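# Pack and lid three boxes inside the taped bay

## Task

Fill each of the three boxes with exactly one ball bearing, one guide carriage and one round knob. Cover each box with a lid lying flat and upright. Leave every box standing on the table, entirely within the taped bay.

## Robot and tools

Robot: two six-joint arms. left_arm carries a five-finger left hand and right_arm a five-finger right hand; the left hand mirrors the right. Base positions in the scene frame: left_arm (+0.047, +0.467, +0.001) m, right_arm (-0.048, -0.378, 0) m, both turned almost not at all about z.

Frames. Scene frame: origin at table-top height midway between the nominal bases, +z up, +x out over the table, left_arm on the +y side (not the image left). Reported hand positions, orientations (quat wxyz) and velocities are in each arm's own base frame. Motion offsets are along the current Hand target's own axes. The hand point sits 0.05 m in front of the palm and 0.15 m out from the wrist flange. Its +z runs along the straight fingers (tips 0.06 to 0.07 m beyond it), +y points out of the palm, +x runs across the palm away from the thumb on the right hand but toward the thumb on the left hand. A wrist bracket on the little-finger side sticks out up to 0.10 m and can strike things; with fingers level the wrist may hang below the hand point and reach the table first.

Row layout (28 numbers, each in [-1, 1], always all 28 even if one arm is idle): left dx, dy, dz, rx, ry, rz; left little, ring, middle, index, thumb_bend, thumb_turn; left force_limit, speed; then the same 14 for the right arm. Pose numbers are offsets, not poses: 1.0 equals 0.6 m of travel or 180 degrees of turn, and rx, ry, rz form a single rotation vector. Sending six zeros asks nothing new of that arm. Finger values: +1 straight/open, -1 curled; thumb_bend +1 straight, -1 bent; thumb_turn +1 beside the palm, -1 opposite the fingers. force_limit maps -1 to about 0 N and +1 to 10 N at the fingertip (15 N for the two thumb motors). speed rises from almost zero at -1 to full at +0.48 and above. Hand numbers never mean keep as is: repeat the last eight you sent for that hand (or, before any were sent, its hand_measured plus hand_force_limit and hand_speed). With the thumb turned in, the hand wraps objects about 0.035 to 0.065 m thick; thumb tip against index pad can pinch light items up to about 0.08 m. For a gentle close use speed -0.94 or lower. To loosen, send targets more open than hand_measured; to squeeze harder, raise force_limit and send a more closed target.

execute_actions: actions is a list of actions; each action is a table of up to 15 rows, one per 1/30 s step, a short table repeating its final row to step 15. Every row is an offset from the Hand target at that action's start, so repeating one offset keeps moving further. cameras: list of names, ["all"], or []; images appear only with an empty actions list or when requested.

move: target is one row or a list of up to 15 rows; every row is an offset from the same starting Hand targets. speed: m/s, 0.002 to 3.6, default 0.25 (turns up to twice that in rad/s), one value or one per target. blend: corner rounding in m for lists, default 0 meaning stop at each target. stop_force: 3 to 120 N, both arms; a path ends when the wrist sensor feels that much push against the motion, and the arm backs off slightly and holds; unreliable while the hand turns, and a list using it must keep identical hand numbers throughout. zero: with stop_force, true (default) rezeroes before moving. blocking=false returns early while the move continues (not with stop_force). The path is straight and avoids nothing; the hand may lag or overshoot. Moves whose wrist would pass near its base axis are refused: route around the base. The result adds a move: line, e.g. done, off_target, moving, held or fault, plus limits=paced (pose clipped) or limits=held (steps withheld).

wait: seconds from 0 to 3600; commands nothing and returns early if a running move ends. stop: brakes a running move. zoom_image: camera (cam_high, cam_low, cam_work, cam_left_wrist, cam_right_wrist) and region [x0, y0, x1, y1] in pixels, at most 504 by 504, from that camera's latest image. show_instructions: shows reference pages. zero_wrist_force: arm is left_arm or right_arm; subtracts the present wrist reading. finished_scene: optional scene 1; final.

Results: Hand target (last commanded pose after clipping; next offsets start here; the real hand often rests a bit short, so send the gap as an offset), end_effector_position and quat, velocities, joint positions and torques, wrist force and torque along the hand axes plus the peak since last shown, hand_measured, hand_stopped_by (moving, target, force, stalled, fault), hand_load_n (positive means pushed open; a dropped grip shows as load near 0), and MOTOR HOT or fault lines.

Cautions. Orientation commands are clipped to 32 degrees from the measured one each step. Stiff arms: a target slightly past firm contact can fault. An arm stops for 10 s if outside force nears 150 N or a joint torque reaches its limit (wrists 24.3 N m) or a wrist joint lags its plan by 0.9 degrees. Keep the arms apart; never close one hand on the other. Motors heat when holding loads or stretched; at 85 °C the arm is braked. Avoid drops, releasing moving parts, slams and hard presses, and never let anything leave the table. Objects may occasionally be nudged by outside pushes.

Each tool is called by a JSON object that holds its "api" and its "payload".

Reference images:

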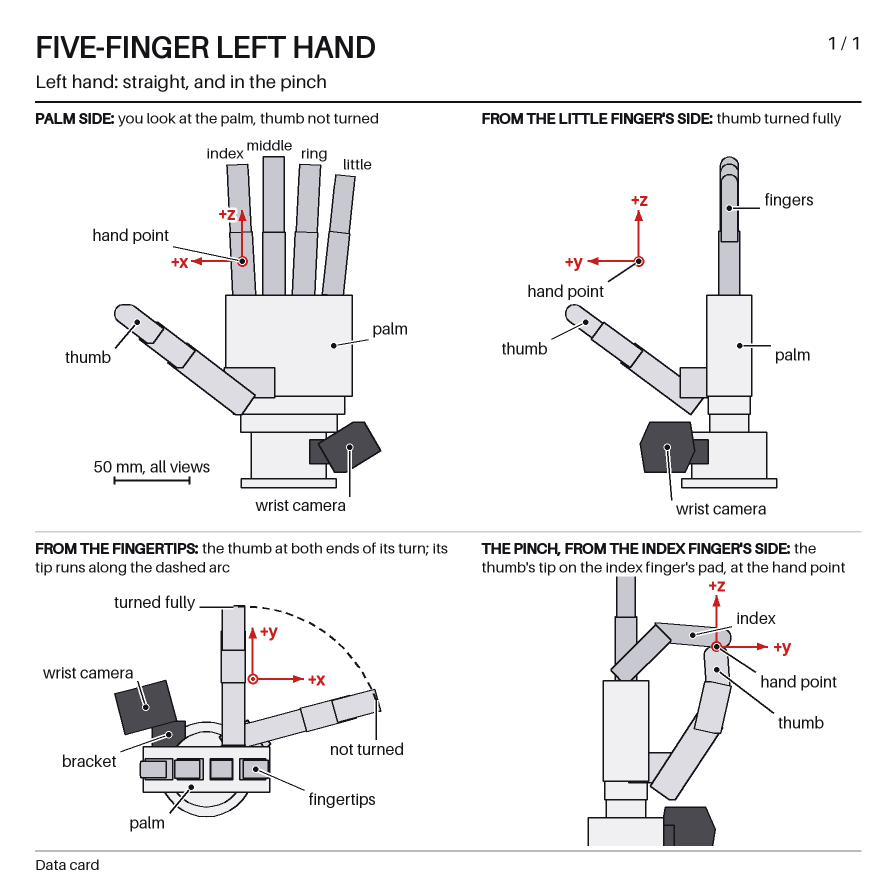

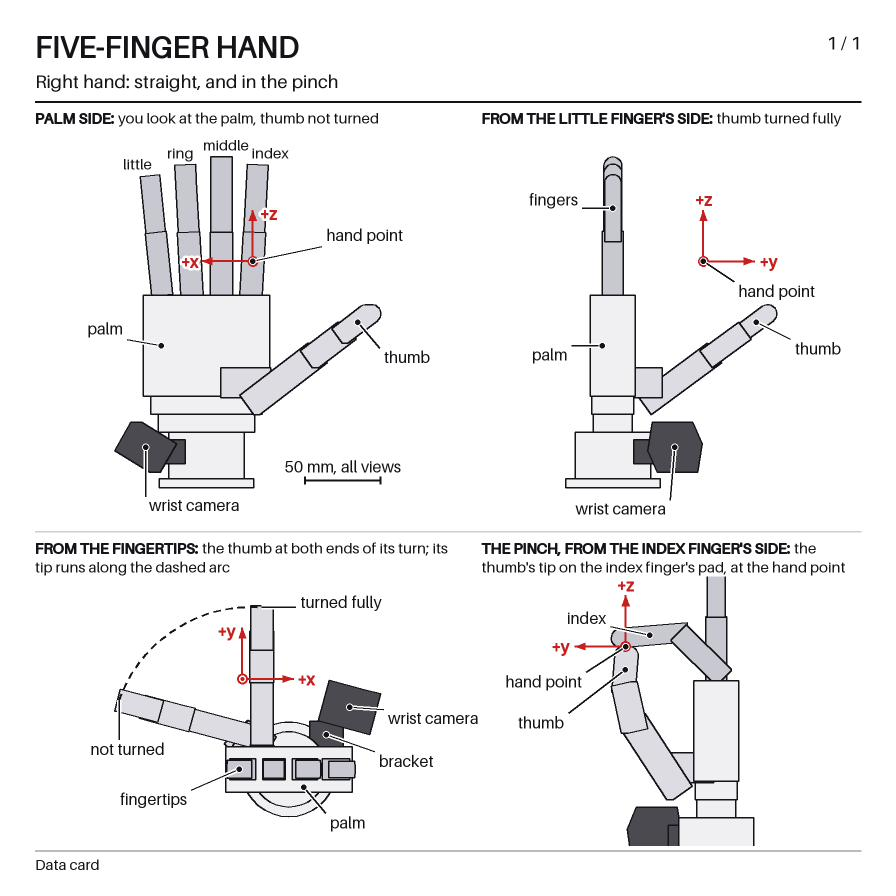

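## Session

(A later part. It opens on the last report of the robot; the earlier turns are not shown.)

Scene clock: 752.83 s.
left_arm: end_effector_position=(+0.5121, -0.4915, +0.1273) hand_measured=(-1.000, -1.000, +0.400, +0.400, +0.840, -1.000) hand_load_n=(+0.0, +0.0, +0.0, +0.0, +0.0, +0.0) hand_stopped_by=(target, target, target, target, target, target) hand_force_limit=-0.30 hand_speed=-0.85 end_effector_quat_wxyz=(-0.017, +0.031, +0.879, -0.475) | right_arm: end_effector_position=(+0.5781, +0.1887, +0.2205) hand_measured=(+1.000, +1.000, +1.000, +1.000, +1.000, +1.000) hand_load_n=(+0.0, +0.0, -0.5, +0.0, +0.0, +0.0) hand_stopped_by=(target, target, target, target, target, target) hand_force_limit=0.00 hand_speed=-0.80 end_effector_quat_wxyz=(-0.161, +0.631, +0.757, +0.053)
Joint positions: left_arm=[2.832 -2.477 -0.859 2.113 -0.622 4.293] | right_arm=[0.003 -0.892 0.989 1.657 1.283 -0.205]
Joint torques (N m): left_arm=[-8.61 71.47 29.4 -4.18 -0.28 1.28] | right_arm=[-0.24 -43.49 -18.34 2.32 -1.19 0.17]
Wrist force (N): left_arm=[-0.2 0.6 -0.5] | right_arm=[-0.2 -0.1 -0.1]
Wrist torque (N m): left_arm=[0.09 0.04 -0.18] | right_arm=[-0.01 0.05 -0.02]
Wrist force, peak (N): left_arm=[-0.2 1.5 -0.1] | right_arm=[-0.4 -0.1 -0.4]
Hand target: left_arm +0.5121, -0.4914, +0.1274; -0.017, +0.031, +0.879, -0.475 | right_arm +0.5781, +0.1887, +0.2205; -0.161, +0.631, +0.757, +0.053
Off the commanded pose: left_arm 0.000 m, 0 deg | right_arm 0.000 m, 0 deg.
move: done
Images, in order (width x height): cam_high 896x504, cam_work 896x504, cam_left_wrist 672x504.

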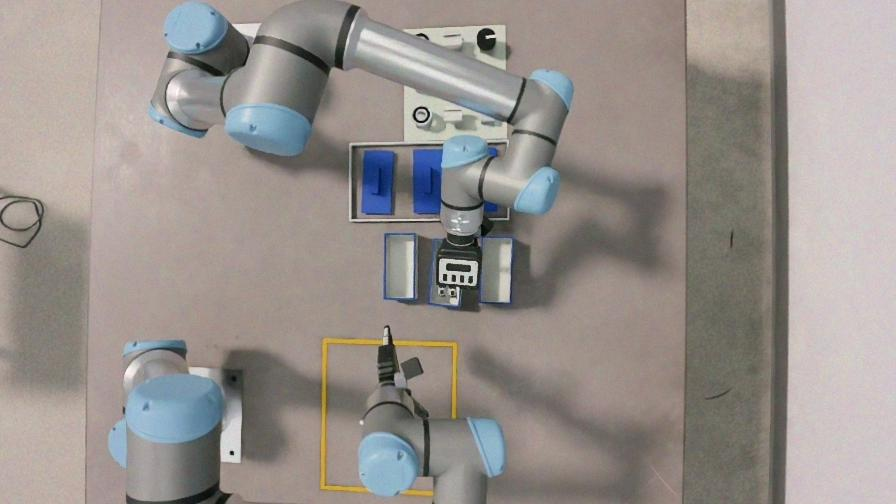

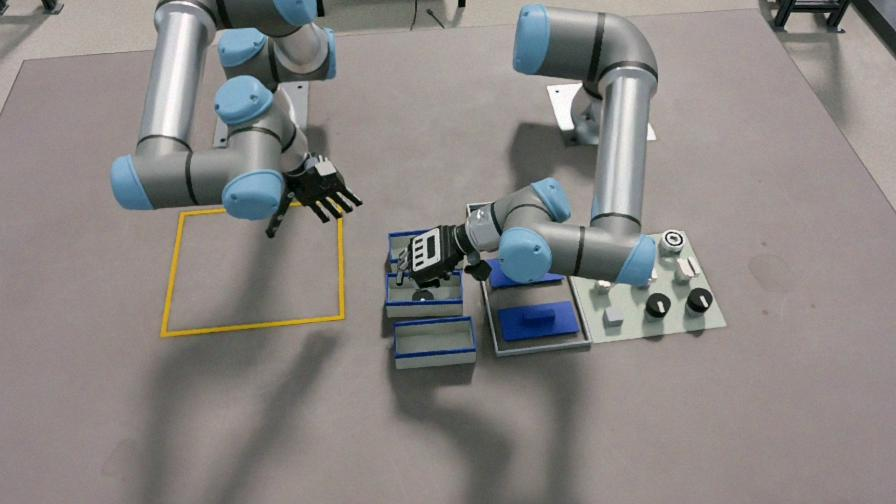

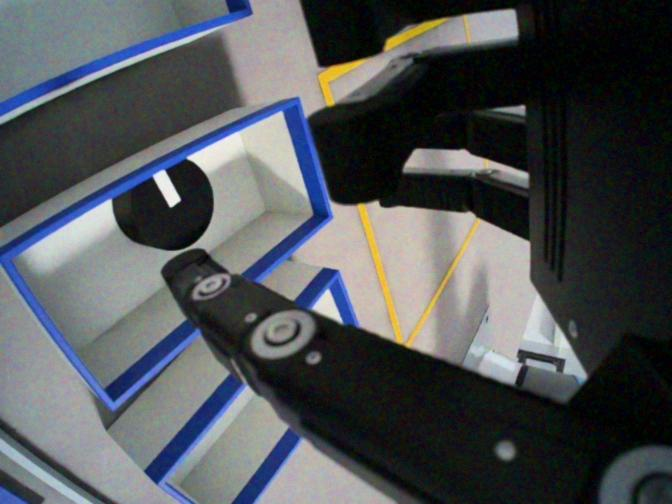

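{"api": "move", "payload": {"target": [0,0.0286,0.0385,0.0833,0,0,-1,-1,1,1,1,-1,-0.3,0,-0.136,-0.212,-0.106,0,0,0,1,1,1,1,1,1,0,-0.8], "speed": 0.12, "cameras": ["cam_left_wrist","cam_high"]}}

{"api": "zoom_image", "payload": {"camera": "cam_high", "region": [380, 220, 520, 320]}}

Scene clock: 809.53 s.
left_arm: end_effector_position=(+0.5114, -0.5013, +0.1004) hand_measured=(-1.000, -1.000, +1.000, +1.000, +1.000, -1.000) hand_load_n=(+0.0, +0.0, +0.0, +0.0, +0.0, +0.0) hand_stopped_by=(target, target, target, target, target, target) hand_force_limit=-0.30 hand_speed=0.00 end_effector_quat_wxyz=(-0.021, +0.028, +0.810, -0.586) | right_arm: end_effector_position=(+0.4780, +0.0689, +0.2707) hand_measured=(+1.000, +1.000, +1.000, +1.000, +1.000, +1.000) hand_load_n=(+0.0, +0.0, +0.0, +0.0, +0.0, +0.0) hand_stopped_by=(target, target, target, target, target, target) hand_force_limit=0.00 hand_speed=-0.80 end_effector_quat_wxyz=(-0.161, +0.631, +0.757, +0.053)
Joint positions: left_arm=[2.883 -2.471 -1.04 2.456 -0.368 4.166] | right_arm=[-0.262 -1.213 1.373 1.664 1.341 -0.473]
Joint torques (N m): left_arm=[12.21 69.24 6.34 0.43 2.75 -1.57] | right_arm=[-6.15 -44.91 -10.03 5.05 1.04 -2.19]
Wrist force (N): left_arm=[-0.6 0.1 -0.5] | right_arm=[-0.4 -0.4 0.1]
Wrist torque (N m): left_arm=[0.01 0.07 0.01] | right_arm=[-0.07 0.06 0.02]
Wrist force, peak (N): left_arm=[-0.4 1.1 -0.6] | right_arm=[-0.7 -0.8 -0.4]
Hand target: left_arm +0.5114, -0.5013, +0.1004; -0.021, +0.028, +0.810, -0.586 | right_arm +0.4780, +0.0689, +0.2707; -0.161, +0.631, +0.757, +0.053
Off the commanded pose: left_arm 0.000 m, 0 deg | right_arm 0.000 m, 0 deg.
move: done
Images, in order (width x height): cam_high 896x504, cam_left_wrist 672x504.

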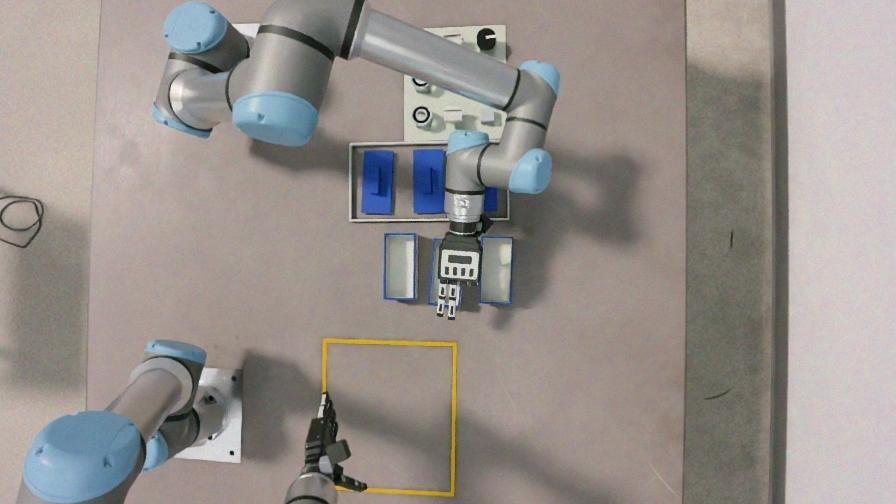

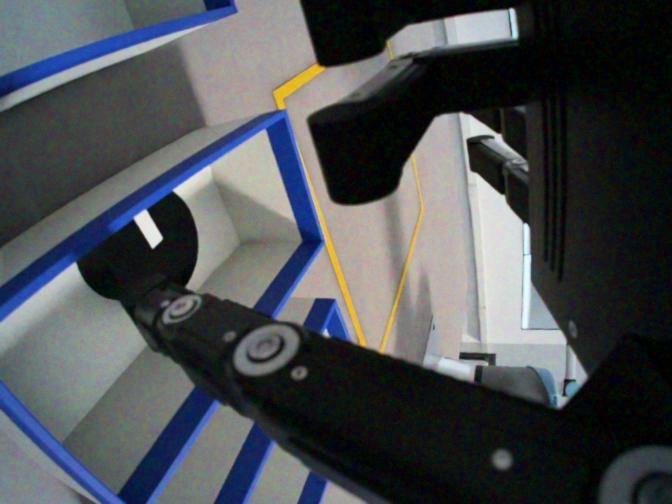

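Scaled by 3.600 from the camera's image (finer frame: 1280x720).

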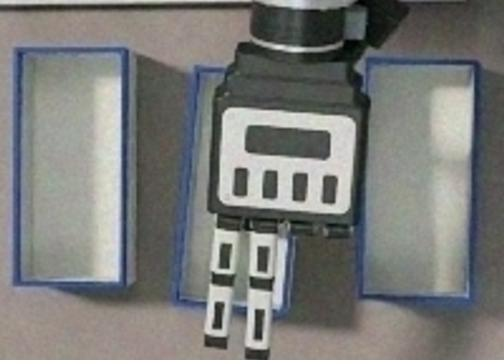

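{"api": "move", "payload": {"target": [0,0.0793,0.0258,0,0,0,-1,-1,1,1,1,-1,-0.3,0,0,0,0,0,0,0,1,1,1,1,1,1,0,-0.8], "speed": 0.04, "stop_force": 3, "cameras": ["cam_left_wrist","cam_high","cam_work"]}}

{"api": "zoom_image", "payload": {"camera": "cam_work", "region": [380, 210, 560, 390]}}

Scene clock: 825.53 s.
left_arm: end_effector_position=(+0.5114, -0.5012, +0.0503) hand_measured=(-1.000, -1.000, +1.000, +1.000, +1.000, -1.000) hand_load_n=(+0.0, +0.0, +0.0, +0.0, +0.0, +0.0) hand_stopped_by=(target, target, target, target, target, target) hand_force_limit=-0.30 hand_speed=0.00 end_effector_quat_wxyz=(-0.021, +0.028, +0.810, -0.586) | right_arm: end_effector_position=(+0.4780, +0.0689, +0.2707) hand_measured=(+1.000, +1.000, +1.000, +1.000, +1.000, +1.000) hand_load_n=(+0.0, +0.0, +0.0, +0.0, +0.0, +0.0) hand_stopped_by=(target, target, target, target, target, target) hand_force_limit=0.00 hand_speed=-0.80 end_effector_quat_wxyz=(-0.161, +0.631, +0.757, +0.053)
Joint positions: left_arm=[2.884 -2.525 -1.074 2.544 -0.368 4.166] | right_arm=[-0.262 -1.214 1.373 1.665 1.341 -0.473]
Joint torques (N m): left_arm=[10.2 41.96 6.39 0.02 2.29 -1.31] | right_arm=[-6.69 -46.24 -9.29 4.67 0.68 -1.99]
Wrist force (N): left_arm=[-0.4 0.2 -1.0] | right_arm=[-0.4 -0.4 -0.2]
Wrist torque (N m): left_arm=[0.06 0.01 -0.13] | right_arm=[-0.07 0.06 0.01]
Wrist force, peak (N): left_arm=[-0.4 0.7 -0.9] | right_arm=[-0.6 -0.4 -0.2]
Hand target: left_arm +0.5114, -0.5012, +0.0503; -0.021, +0.028, +0.810, -0.586 | right_arm +0.4780, +0.0689, +0.2707; -0.161, +0.631, +0.757, +0.053
Off the commanded pose: left_arm 0.000 m, 0 deg | right_arm 0.000 m, 0 deg.
move: done
Images, in order (width x height): cam_high 896x504, cam_work 896x504, cam_left_wrist 672x504.

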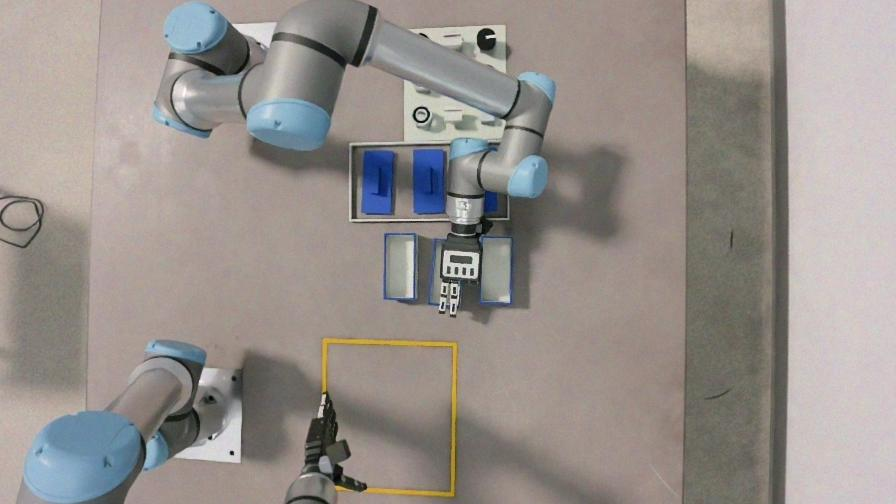

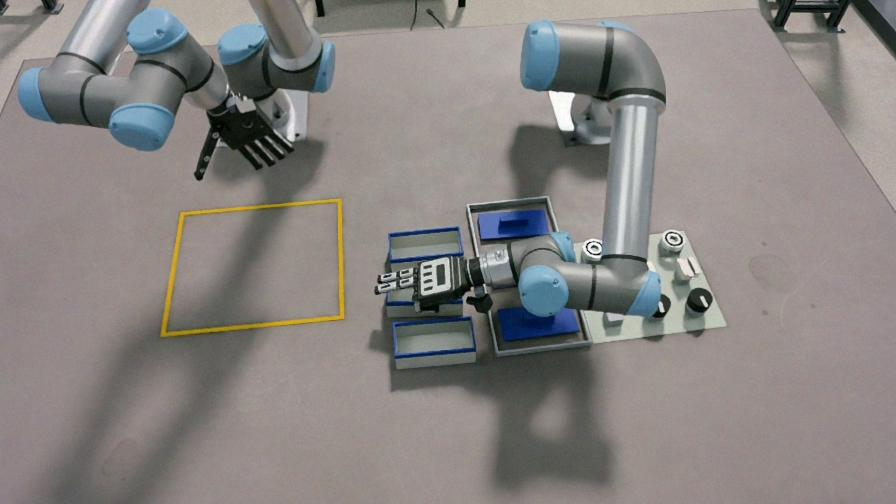

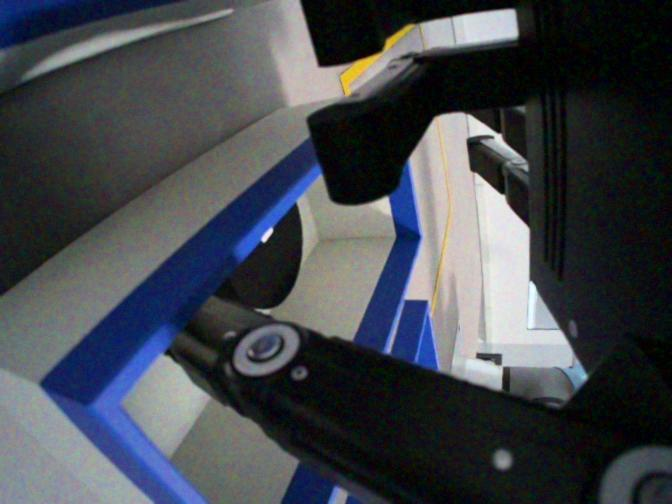

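Scaled by 2.800 from the camera's image (finer frame: 1280x720).

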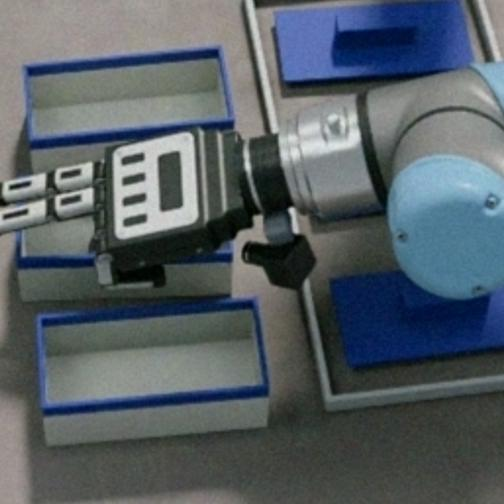

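{"api": "move", "payload": {"target": [0,-0.0278,0.0856,0,0,0,-1,-1,1,1,1,-1,-0.3,0,0,0,0,0,0,0,1,1,1,1,1,1,0,-0.8], "speed": 0.03, "stop_force": 3, "cameras": ["cam_left_wrist","cam_high"]}}

{"api": "zoom_image", "payload": {"camera": "cam_high", "region": [380, 220, 520, 320]}}

Scene clock: 834.70 s.
left_arm: end_effector_position=(+0.5076, -0.5550, +0.0501) hand_measured=(-1.000, -1.000, +1.000, +1.000, +1.000, -1.000) hand_load_n=(+0.0, +0.0, -0.5, +0.0, +0.0, +0.0) hand_stopped_by=(target, target, target, target, target, target) hand_force_limit=-0.30 hand_speed=0.00 end_effector_quat_wxyz=(-0.021, +0.028, +0.810, -0.586) | right_arm: end_effector_position=(+0.4780, +0.0689, +0.2707) hand_measured=(+1.000, +1.000, +1.000, +1.000, +1.000, +1.000) hand_load_n=(+0.0, +0.0, +0.0, +0.0, +0.0, +0.0) hand_stopped_by=(target, target, target, target, target, target) hand_force_limit=0.00 hand_speed=-0.80 end_effector_quat_wxyz=(-0.161, +0.631, +0.757, +0.053)
Joint positions: left_arm=[2.799 -2.545 -0.997 2.655 -0.416 3.984] | right_arm=[-0.262 -1.214 1.373 1.665 1.341 -0.473]
Joint torques (N m): left_arm=[-14.45 44.13 27.94 0.39 -0.31 -1.42] | right_arm=[-6.45 -45.76 -9.21 3.83 -0.42 -1.92]
Wrist force (N): left_arm=[-0.7 -0.3 -1.2] | right_arm=[-0.5 -0.3 0.0]
Wrist torque (N m): left_arm=[0.01 0.03 0.04] | right_arm=[-0.07 0.07 0.01]
Wrist force, peak (N): left_arm=[-0.6 -0.3 -1.3] | right_arm=[-0.5 -0.4 -0.3]
Hand target: left_arm +0.5076, -0.5550, +0.0501; -0.021, +0.028, +0.810, -0.586 | right_arm +0.4780, +0.0689, +0.2707; -0.161, +0.631, +0.757, +0.053
Off the commanded pose: left_arm 0.000 m, 0 deg | right_arm 0.000 m, 0 deg.
move: done
Images, in order (width x height): cam_high 896x504, cam_left_wrist 672x504.

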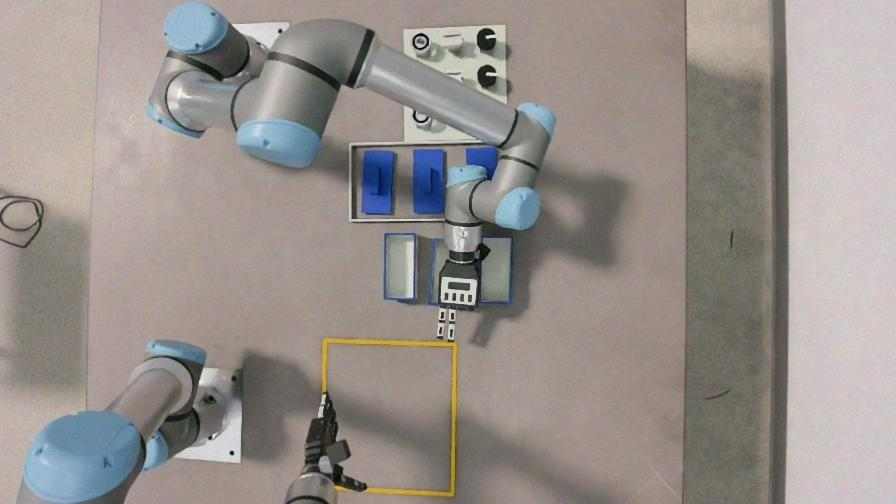

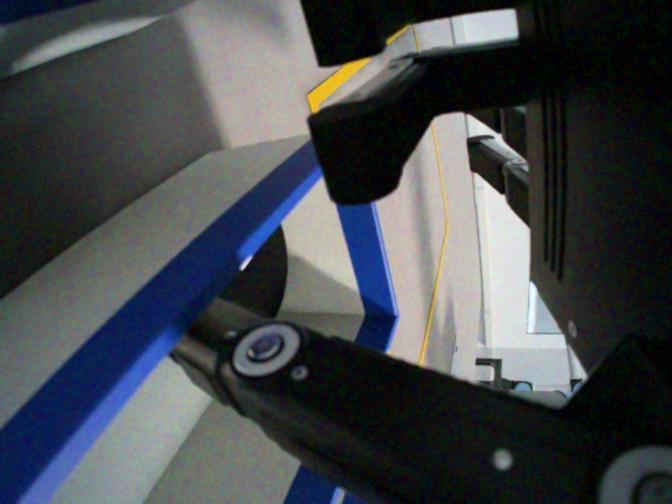

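Scaled by 3.600 from the camera's image (finer frame: 1280x720).

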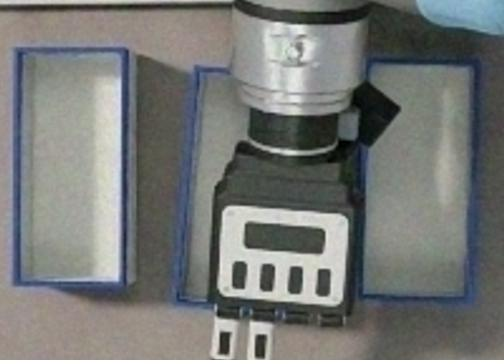

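{"api": "move", "payload": {"target": [[0,-0.1585,-0.0515,-0.04,0,0,-1,-1,1,1,1,-1,-0.3,0,0,0,0,0,0,0,1,1,1,1,1,1,0,-0.8],[0.1783,0.1087,-0.712,-0.0833,0,0,-1,-1,0.46,0.46,0.8,-1,-0.3,0,0,0,0,0,0,0,1,1,1,1,1,1,0,-0.8]], "speed": 0.3, "blend": [0.04,0], "cameras": ["cam_left_wrist","cam_high"]}}

{"api": "zoom_image", "payload": {"camera": "cam_high", "region": [380, 20, 520, 120]}}

{"api": "zoom_image", "payload": {"camera": "cam_high", "region": [380, 220, 520, 320]}}

Scene clock: 892.17 s.
left_arm: end_effector_position=(+0.4309, -0.1224, +0.1218) hand_measured=(-1.000, -1.000, +0.460, +0.460, +0.800, -1.000) hand_load_n=(+0.0, +0.0, +0.0, +0.0, +0.0, +0.0) hand_stopped_by=(target, target, target, target, target, target) hand_force_limit=-0.30 hand_speed=0.00 end_effector_quat_wxyz=(-0.017, +0.031, +0.879, -0.475) | right_arm: end_effector_position=(+0.4780, +0.0689, +0.2707) hand_measured=(+1.000, +1.000, +1.000, +1.000, +1.000, +1.000) hand_load_n=(+0.0, +0.0, +0.0, +0.0, +0.0, +0.0) hand_stopped_by=(target, target, target, target, target, target) hand_force_limit=0.00 hand_speed=-0.80 end_effector_quat_wxyz=(-0.161, +0.631, +0.757, +0.053)
Joint positions: left_arm=[3.533 -2.183 -1.674 1.689 -0.724 5.449] | right_arm=[-0.262 -1.214 1.373 1.665 1.341 -0.473]
Joint torques (N m): left_arm=[11.65 25.72 0.61 -4.78 -0.53 1.38] | right_arm=[-6.49 -45.76 -9.62 2.68 -0.82 -1.91]
Wrist force (N): left_arm=[-0.5 0.5 -0.4] | right_arm=[-0.3 -0.6 0.1]
Wrist torque (N m): left_arm=[0.04 0.07 -0.16] | right_arm=[-0.11 0.05 0.01]
Wrist force, peak (N): left_arm=[-0.1 1.4 -1.7] | right_arm=[-0.3 -0.6 0.1]
Hand target: left_arm +0.4309, -0.1224, +0.1218; -0.017, +0.031, +0.879, -0.475 | right_arm +0.4780, +0.0689, +0.2707; -0.161, +0.631, +0.757, +0.053
Off the commanded pose: left_arm 0.000 m, 0 deg | right_arm 0.000 m, 0 deg.
move: done
Images, in order (width x height): cam_high 896x504, cam_left_wrist 672x504.

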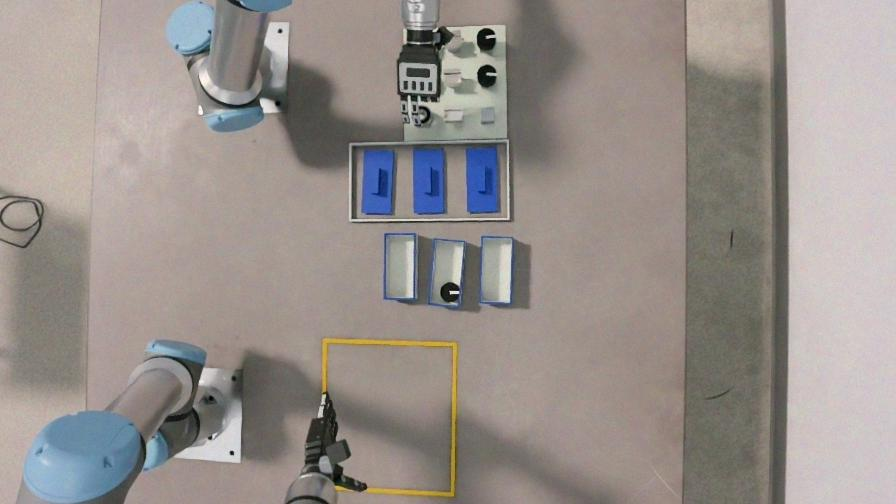

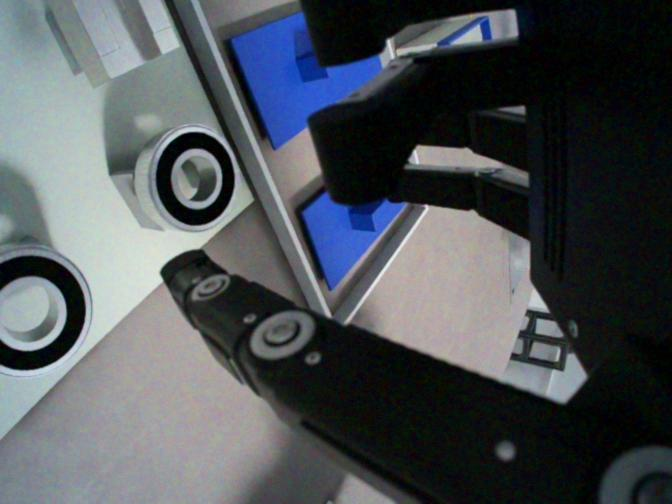

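Scaled by 3.600 from the camera's image (finer frame: 1280x720).

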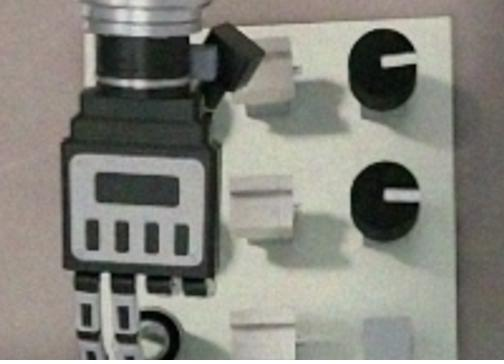

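Scaled by 3.600 from the camera's image (finer frame: 1280x720).

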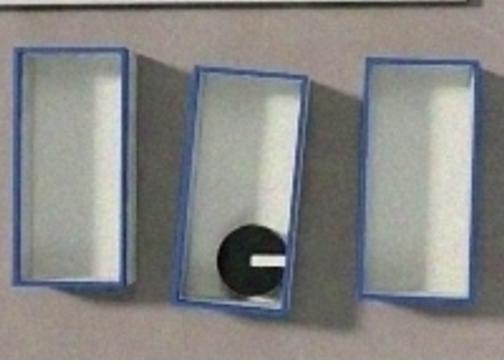

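{"api": "move", "payload": {"target": [-0.037,0.0466,0.0352,0,0,0,-1,-1,0.46,0.46,0.8,-1,-0.3,0,0,0,0,0,0,0,1,1,1,1,1,1,0,-0.8], "speed": 0.12, "cameras": ["cam_left_wrist","cam_high","cam_work"]}}

{"api": "zoom_image", "payload": {"camera": "cam_high", "region": [380, 50, 480, 150]}}

{"api": "zoom_image", "payload": {"camera": "cam_work", "region": [560, 200, 700, 320]}}

Scene clock: 920.43 s.
left_arm: end_effector_position=(+0.4527, -0.1263, +0.0870) hand_measured=(-1.000, -1.000, +0.460, +0.460, +0.800, -1.000) hand_load_n=(+0.0, +0.0, +0.0, +0.0, +0.0, +0.0) hand_stopped_by=(target, target, target, target, target, target) hand_force_limit=-0.30 hand_speed=0.00 end_effector_quat_wxyz=(-0.017, +0.031, +0.879, -0.475) | right_arm: end_effector_position=(+0.4780, +0.0689, +0.2707) hand_measured=(+1.000, +1.000, +1.000, +1.000, +1.000, +1.000) hand_load_n=(+0.0, +0.0, +0.0, +0.0, +0.0, +0.0) hand_stopped_by=(target, target, target, target, target, target) hand_force_limit=0.00 hand_speed=-0.80 end_effector_quat_wxyz=(-0.161, +0.631, +0.757, +0.053)
Joint positions: left_arm=[3.508 -2.276 -1.611 1.742 -0.711 5.418] | right_arm=[-0.262 -1.214 1.373 1.665 1.341 -0.473]
Joint torques (N m): left_arm=[-15.38 29.09 23.83 -0.74 2.6 -1.43] | right_arm=[-6.6 -45.7 -9.47 2.17 -0.88 -1.9]
Wrist force (N): left_arm=[-0.8 0.3 -0.3] | right_arm=[-0.3 -0.4 -0.1]
Wrist torque (N m): left_arm=[0.01 0.12 -0.02] | right_arm=[-0.07 0.05 0.02]
Wrist force, peak (N): left_arm=[-0.9 1.0 0.0] | right_arm=[-0.4 -0.6 0.1]
Hand target: left_arm +0.4528, -0.1263, +0.0869; -0.017, +0.031, +0.879, -0.475 | right_arm +0.4780, +0.0689, +0.2707; -0.161, +0.631, +0.757, +0.053
Off the commanded pose: left_arm 0.000 m, 0 deg | right_arm 0.000 m, 0 deg.
move: done
Images, in order (width x height): cam_high 896x504, cam_work 896x504, cam_left_wrist 672x504.

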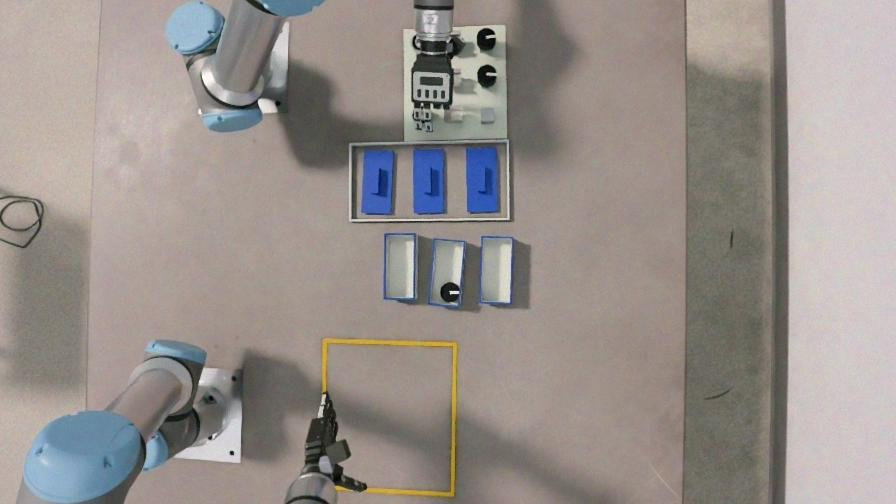

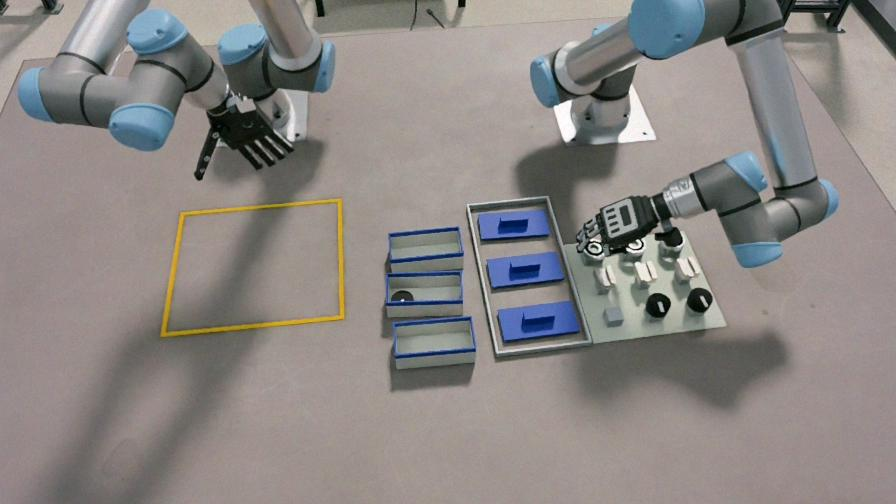

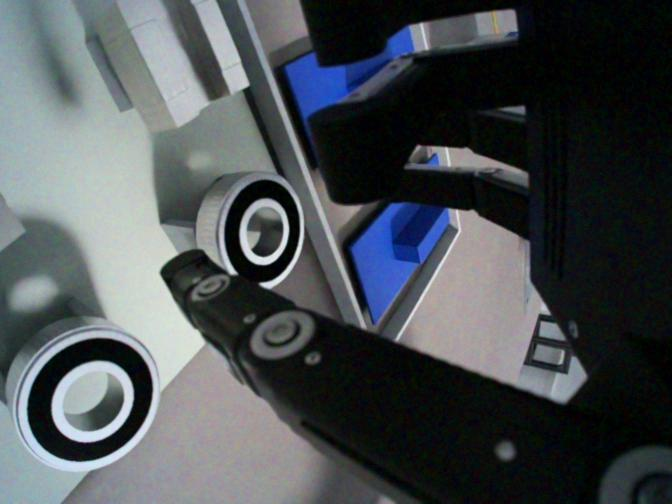

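Scaled by 5.040 from the camera's image (finer frame: 1280x720).

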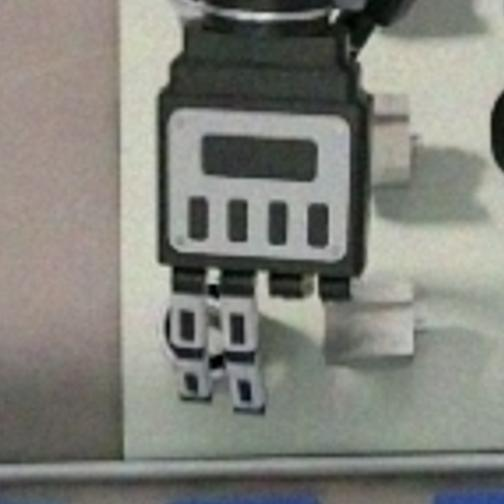

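Scaled by 3.600 from the camera's image (finer frame: 1280x720).

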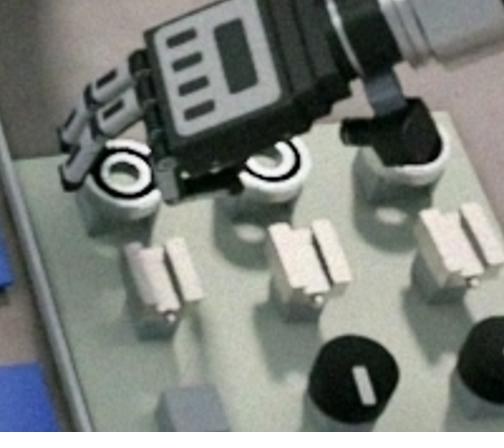

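{"api": "move", "payload": {"target": [[0.0141,0.0058,-0.0089,0,0,0,-1,-1,0.46,0.46,0.8,-1,-0.3,0,0,0,0,0,0,0,1,1,1,1,1,1,0,-0.8],[0.0141,0.0672,0.0311,0,0,0,-1,-1,0.46,0.46,0.8,-1,-0.3,0,0,0,0,0,0,0,1,1,1,1,1,1,0,-0.8]], "speed": 0.04, "stop_force": 3, "cameras": ["cam_left_wrist","cam_high","cam_work","cam_low"]}}

{"api": "zoom_image", "payload": {"camera": "cam_work", "region": [560, 200, 700, 320]}}

{"api": "zoom_image", "payload": {"camera": "cam_low", "region": [460, 230, 560, 310]}}

Scene clock: 947.53 s.
left_arm: end_effector_position=(+0.4448, -0.1192, +0.0429) hand_measured=(-1.000, -1.000, +0.460, +0.460, +0.800, -1.000) hand_load_n=(+0.0, +0.0, +0.0, +0.0, +0.0, +0.5) hand_stopped_by=(target, target, target, target, target, target) hand_force_limit=-0.30 hand_speed=0.00 end_effector_quat_wxyz=(-0.017, +0.031, +0.879, -0.475) | right_arm: end_effector_position=(+0.4780, +0.0689, +0.2707) hand_measured=(+1.000, +1.000, +1.000, +1.000, +1.000, +1.000) hand_load_n=(+0.0, +0.0, +0.0, +0.0, +0.0, +0.0) hand_stopped_by=(target, target, target, target, target, target) hand_force_limit=0.00 hand_speed=-0.80 end_effector_quat_wxyz=(-0.161, +0.631, +0.757, +0.053)
Joint positions: left_arm=[3.528 -2.339 -1.649 1.824 -0.721 5.443] | right_arm=[-0.262 -1.214 1.373 1.665 1.341 -0.473]
Joint torques (N m): left_arm=[3.33 31 0.9 -0.76 1.79 -1.18] | right_arm=[-6.51 -45 -9.15 1.21 -0.97 -1.78]
Wrist force (N): left_arm=[-0.4 0.4 -0.3] | right_arm=[-0.2 -0.3 0.0]
Wrist torque (N m): left_arm=[0.02 0.04 -0.15] | right_arm=[-0.07 0.03 0.03]
Wrist force, peak (N): left_arm=[-1.1 0.7 -0.3] | right_arm=[-0.6 -0.5 0.0]
Hand target: left_arm +0.4448, -0.1192, +0.0429; -0.017, +0.031, +0.879, -0.475 | right_arm +0.4780, +0.0689, +0.2707; -0.161, +0.631, +0.757, +0.053
Off the commanded pose: left_arm 0.000 m, 0 deg | right_arm 0.000 m, 0 deg.
move: done
Images, in order (width x height): cam_high 896x504, cam_low 896x504, cam_work 896x504, cam_left_wrist 672x504.

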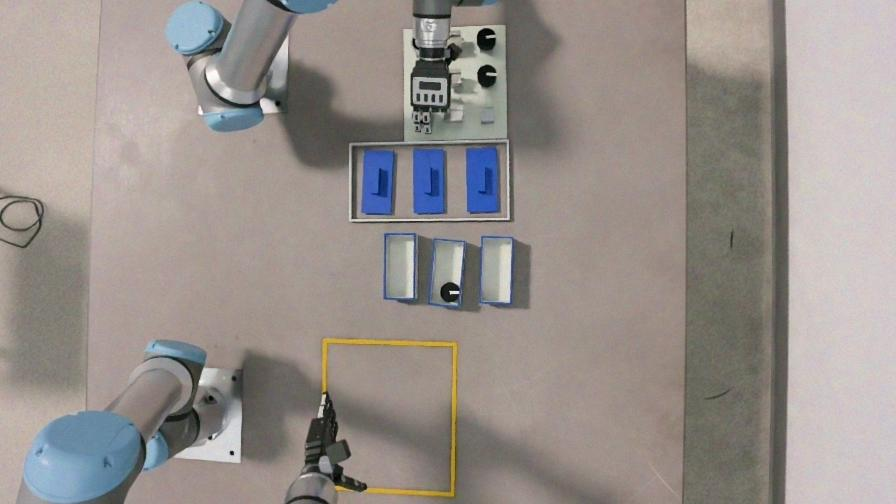

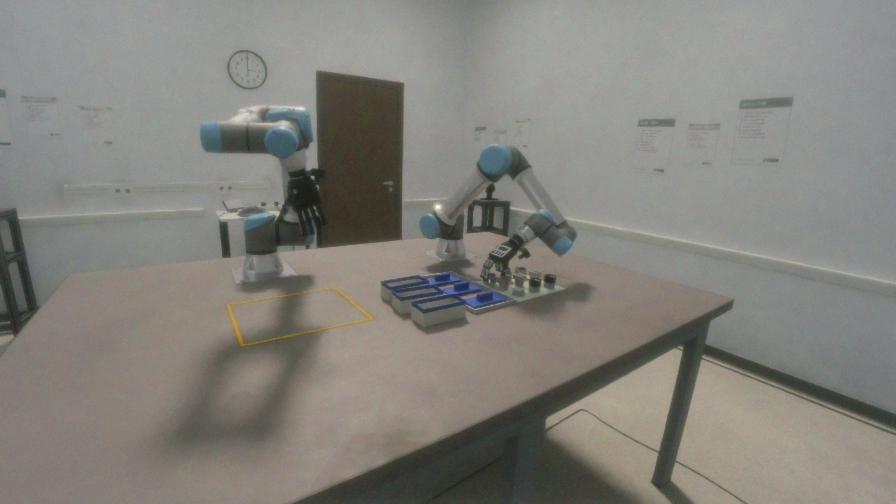

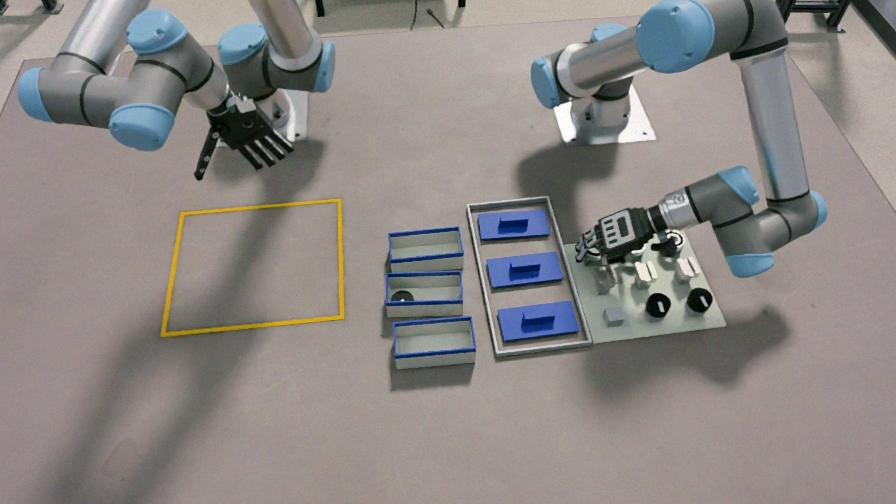

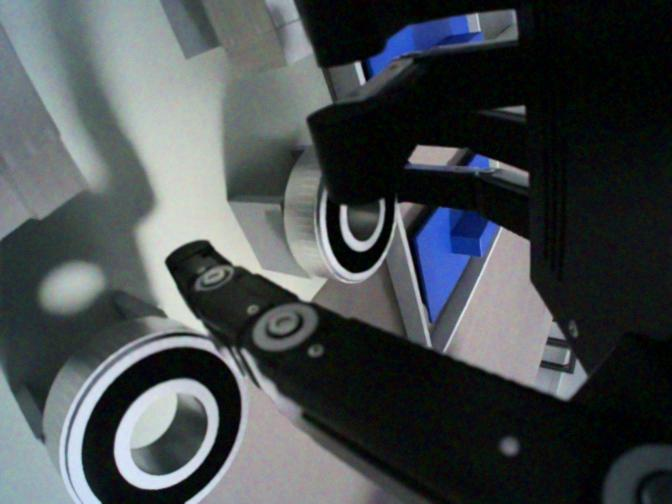

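Scaled by 3.600 from the camera's image (finer frame: 1280x720).

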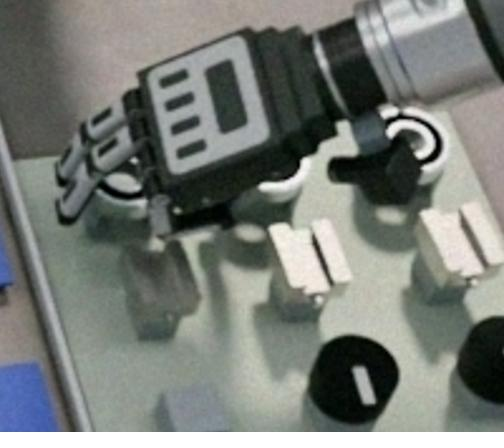

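Scaled by 5.040 from the camera's image (finer frame: 1280x720).

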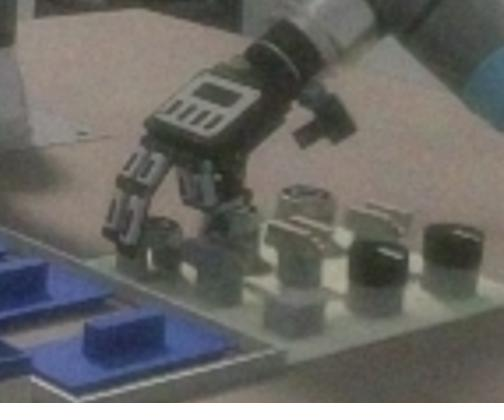

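{"api": "move", "payload": {"target": [0,0,0,0,0,0,-1,-1,-0.1,-0.1,0.2,-1,-0.28,-0.9,0,0,0,0,0,0,1,1,1,1,1,1,0,-0.8], "speed": 0.1, "cameras": ["cam_left_wrist"]}}

Scene clock: 956.60 s.
left_arm: end_effector_position=(+0.4448, -0.1193, +0.0429) hand_measured=(-1.000, -1.000, +0.286, +0.200, +0.200, -1.000) hand_load_n=(+0.0, +0.0, +4.5, +3.5, +0.5, +0.0) hand_stopped_by=(target, target, force, force, target, target) hand_force_limit=-0.28 hand_speed=-0.90 end_effector_quat_wxyz=(-0.017, +0.031, +0.879, -0.475) | right_arm: end_effector_position=(+0.4780, +0.0689, +0.2707) hand_measured=(+1.000, +1.000, +1.000, +1.000, +1.000, +1.000) hand_load_n=(+0.0, +0.0, +0.0, +0.0, +0.0, +0.0) hand_stopped_by=(target, target, target, target, target, target) hand_force_limit=0.00 hand_speed=-0.80 end_effector_quat_wxyz=(-0.161, +0.631, +0.757, +0.053)
Joint positions: left_arm=[3.528 -2.339 -1.649 1.824 -0.721 5.443] | right_arm=[-0.262 -1.214 1.373 1.665 1.341 -0.473]
Joint torques (N m): left_arm=[-2.92 31.7 13.28 -0.54 -2.13 -1.22] | right_arm=[-7.59 -45.35 -10.12 0.73 -0.92 -1.82]
Wrist force (N): left_arm=[0.0 -12.0 0.1] | right_arm=[-0.3 -0.3 0.3]
Wrist torque (N m): left_arm=[-0.26 0.05 0.00] | right_arm=[-0.07 0.04 0.02]
Wrist force, peak (N): left_arm=[-0.2 -13.1 0.5] | right_arm=[-0.6 -0.6 0.0]
Hand target: left_arm +0.4448, -0.1192, +0.0429; -0.017, +0.031, +0.879, -0.475 | right_arm +0.4780, +0.0689, +0.2707; -0.161, +0.631, +0.757, +0.053
Off the commanded pose: left_arm 0.000 m, 0 deg | right_arm 0.000 m, 0 deg.
move: done

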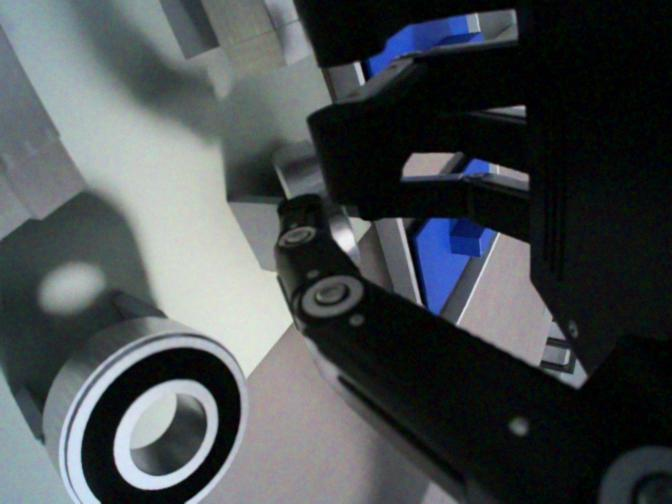

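{"api": "move", "payload": {"target": [0,0,0,0,0,0,-1,-1,0.46,0.46,0.8,-1,-0.3,-0.5,0,0,0,0,0,0,1,1,1,1,1,1,0,-0.8], "speed": 0.1, "cameras": ["cam_left_wrist","cam_work"]}}

{"api": "zoom_image", "payload": {"camera": "cam_work", "region": [560, 200, 700, 320]}}

Scene clock: 990.77 s.
left_arm: end_effector_position=(+0.4448, -0.1193, +0.0429) hand_measured=(-1.000, -1.000, +0.460, +0.460, +0.800, -1.000) hand_load_n=(+0.0, +0.0, +0.0, +0.0, +0.0, +0.0) hand_stopped_by=(target, target, target, target, target, target) hand_force_limit=-0.30 hand_speed=-0.50 end_effector_quat_wxyz=(-0.017, +0.031, +0.879, -0.475) | right_arm: end_effector_position=(+0.4780, +0.0689, +0.2707) hand_measured=(+1.000, +1.000, +1.000, +1.000, +1.000, +1.000) hand_load_n=(+0.0, +0.0, +0.0, +0.0, +0.0, +0.0) hand_stopped_by=(target, target, target, target, target, target) hand_force_limit=0.00 hand_speed=-0.80 end_effector_quat_wxyz=(-0.161, +0.631, +0.757, +0.053)
Joint positions: left_arm=[3.528 -2.339 -1.649 1.824 -0.721 5.443] | right_arm=[-0.262 -1.214 1.373 1.665 1.341 -0.473]
Joint torques (N m): left_arm=[7.55 32.95 19.88 -0.62 2.4 -1] | right_arm=[-7.16 -44.91 -9.53 0.62 -0.9 -1.99]
Wrist force (N): left_arm=[-0.6 1.0 0.0] | right_arm=[-0.4 -0.2 0.1]
Wrist torque (N m): left_arm=[0.09 0.08 -0.18] | right_arm=[-0.05 0.06 0.03]
Wrist force, peak (N): left_arm=[-0.1 -12.7 0.0] | right_arm=[-0.5 -0.5 0.3]
Hand target: left_arm +0.4448, -0.1192, +0.0429; -0.017, +0.031, +0.879, -0.475 | right_arm +0.4780, +0.0689, +0.2707; -0.161, +0.631, +0.757, +0.053
Off the commanded pose: left_arm 0.000 m, 0 deg | right_arm 0.000 m, 0 deg.
move: done
Images, in order (width x height): cam_work 896x504, cam_left_wrist 672x504.

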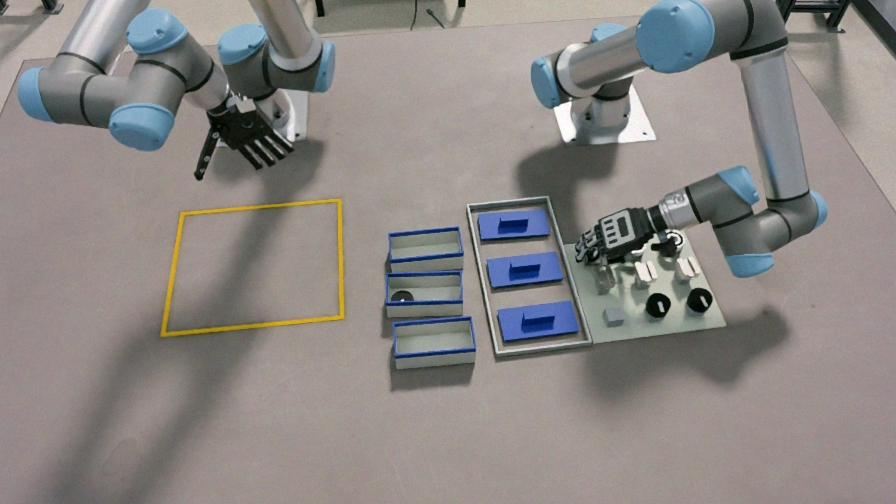

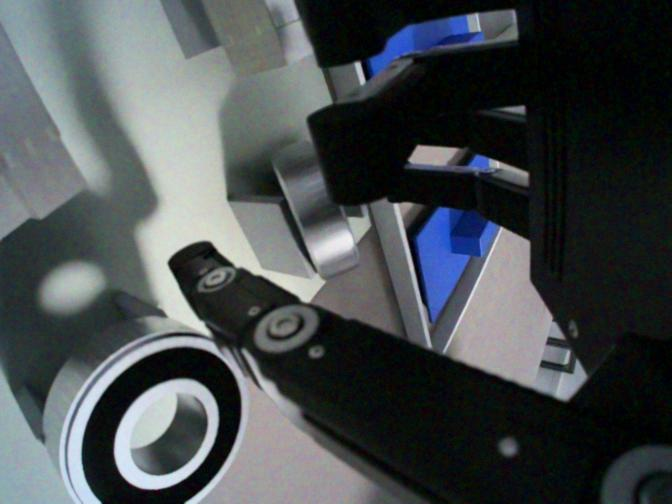

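Scaled by 3.600 from the camera's image (finer frame: 1280x720).

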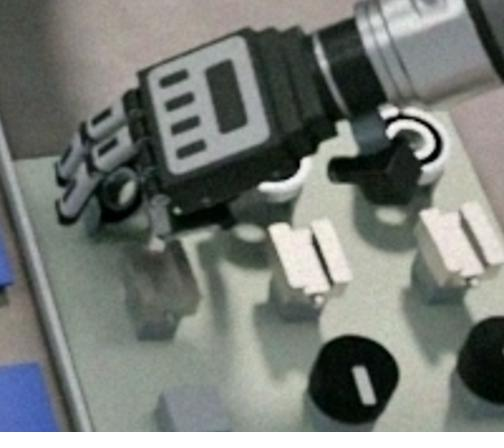

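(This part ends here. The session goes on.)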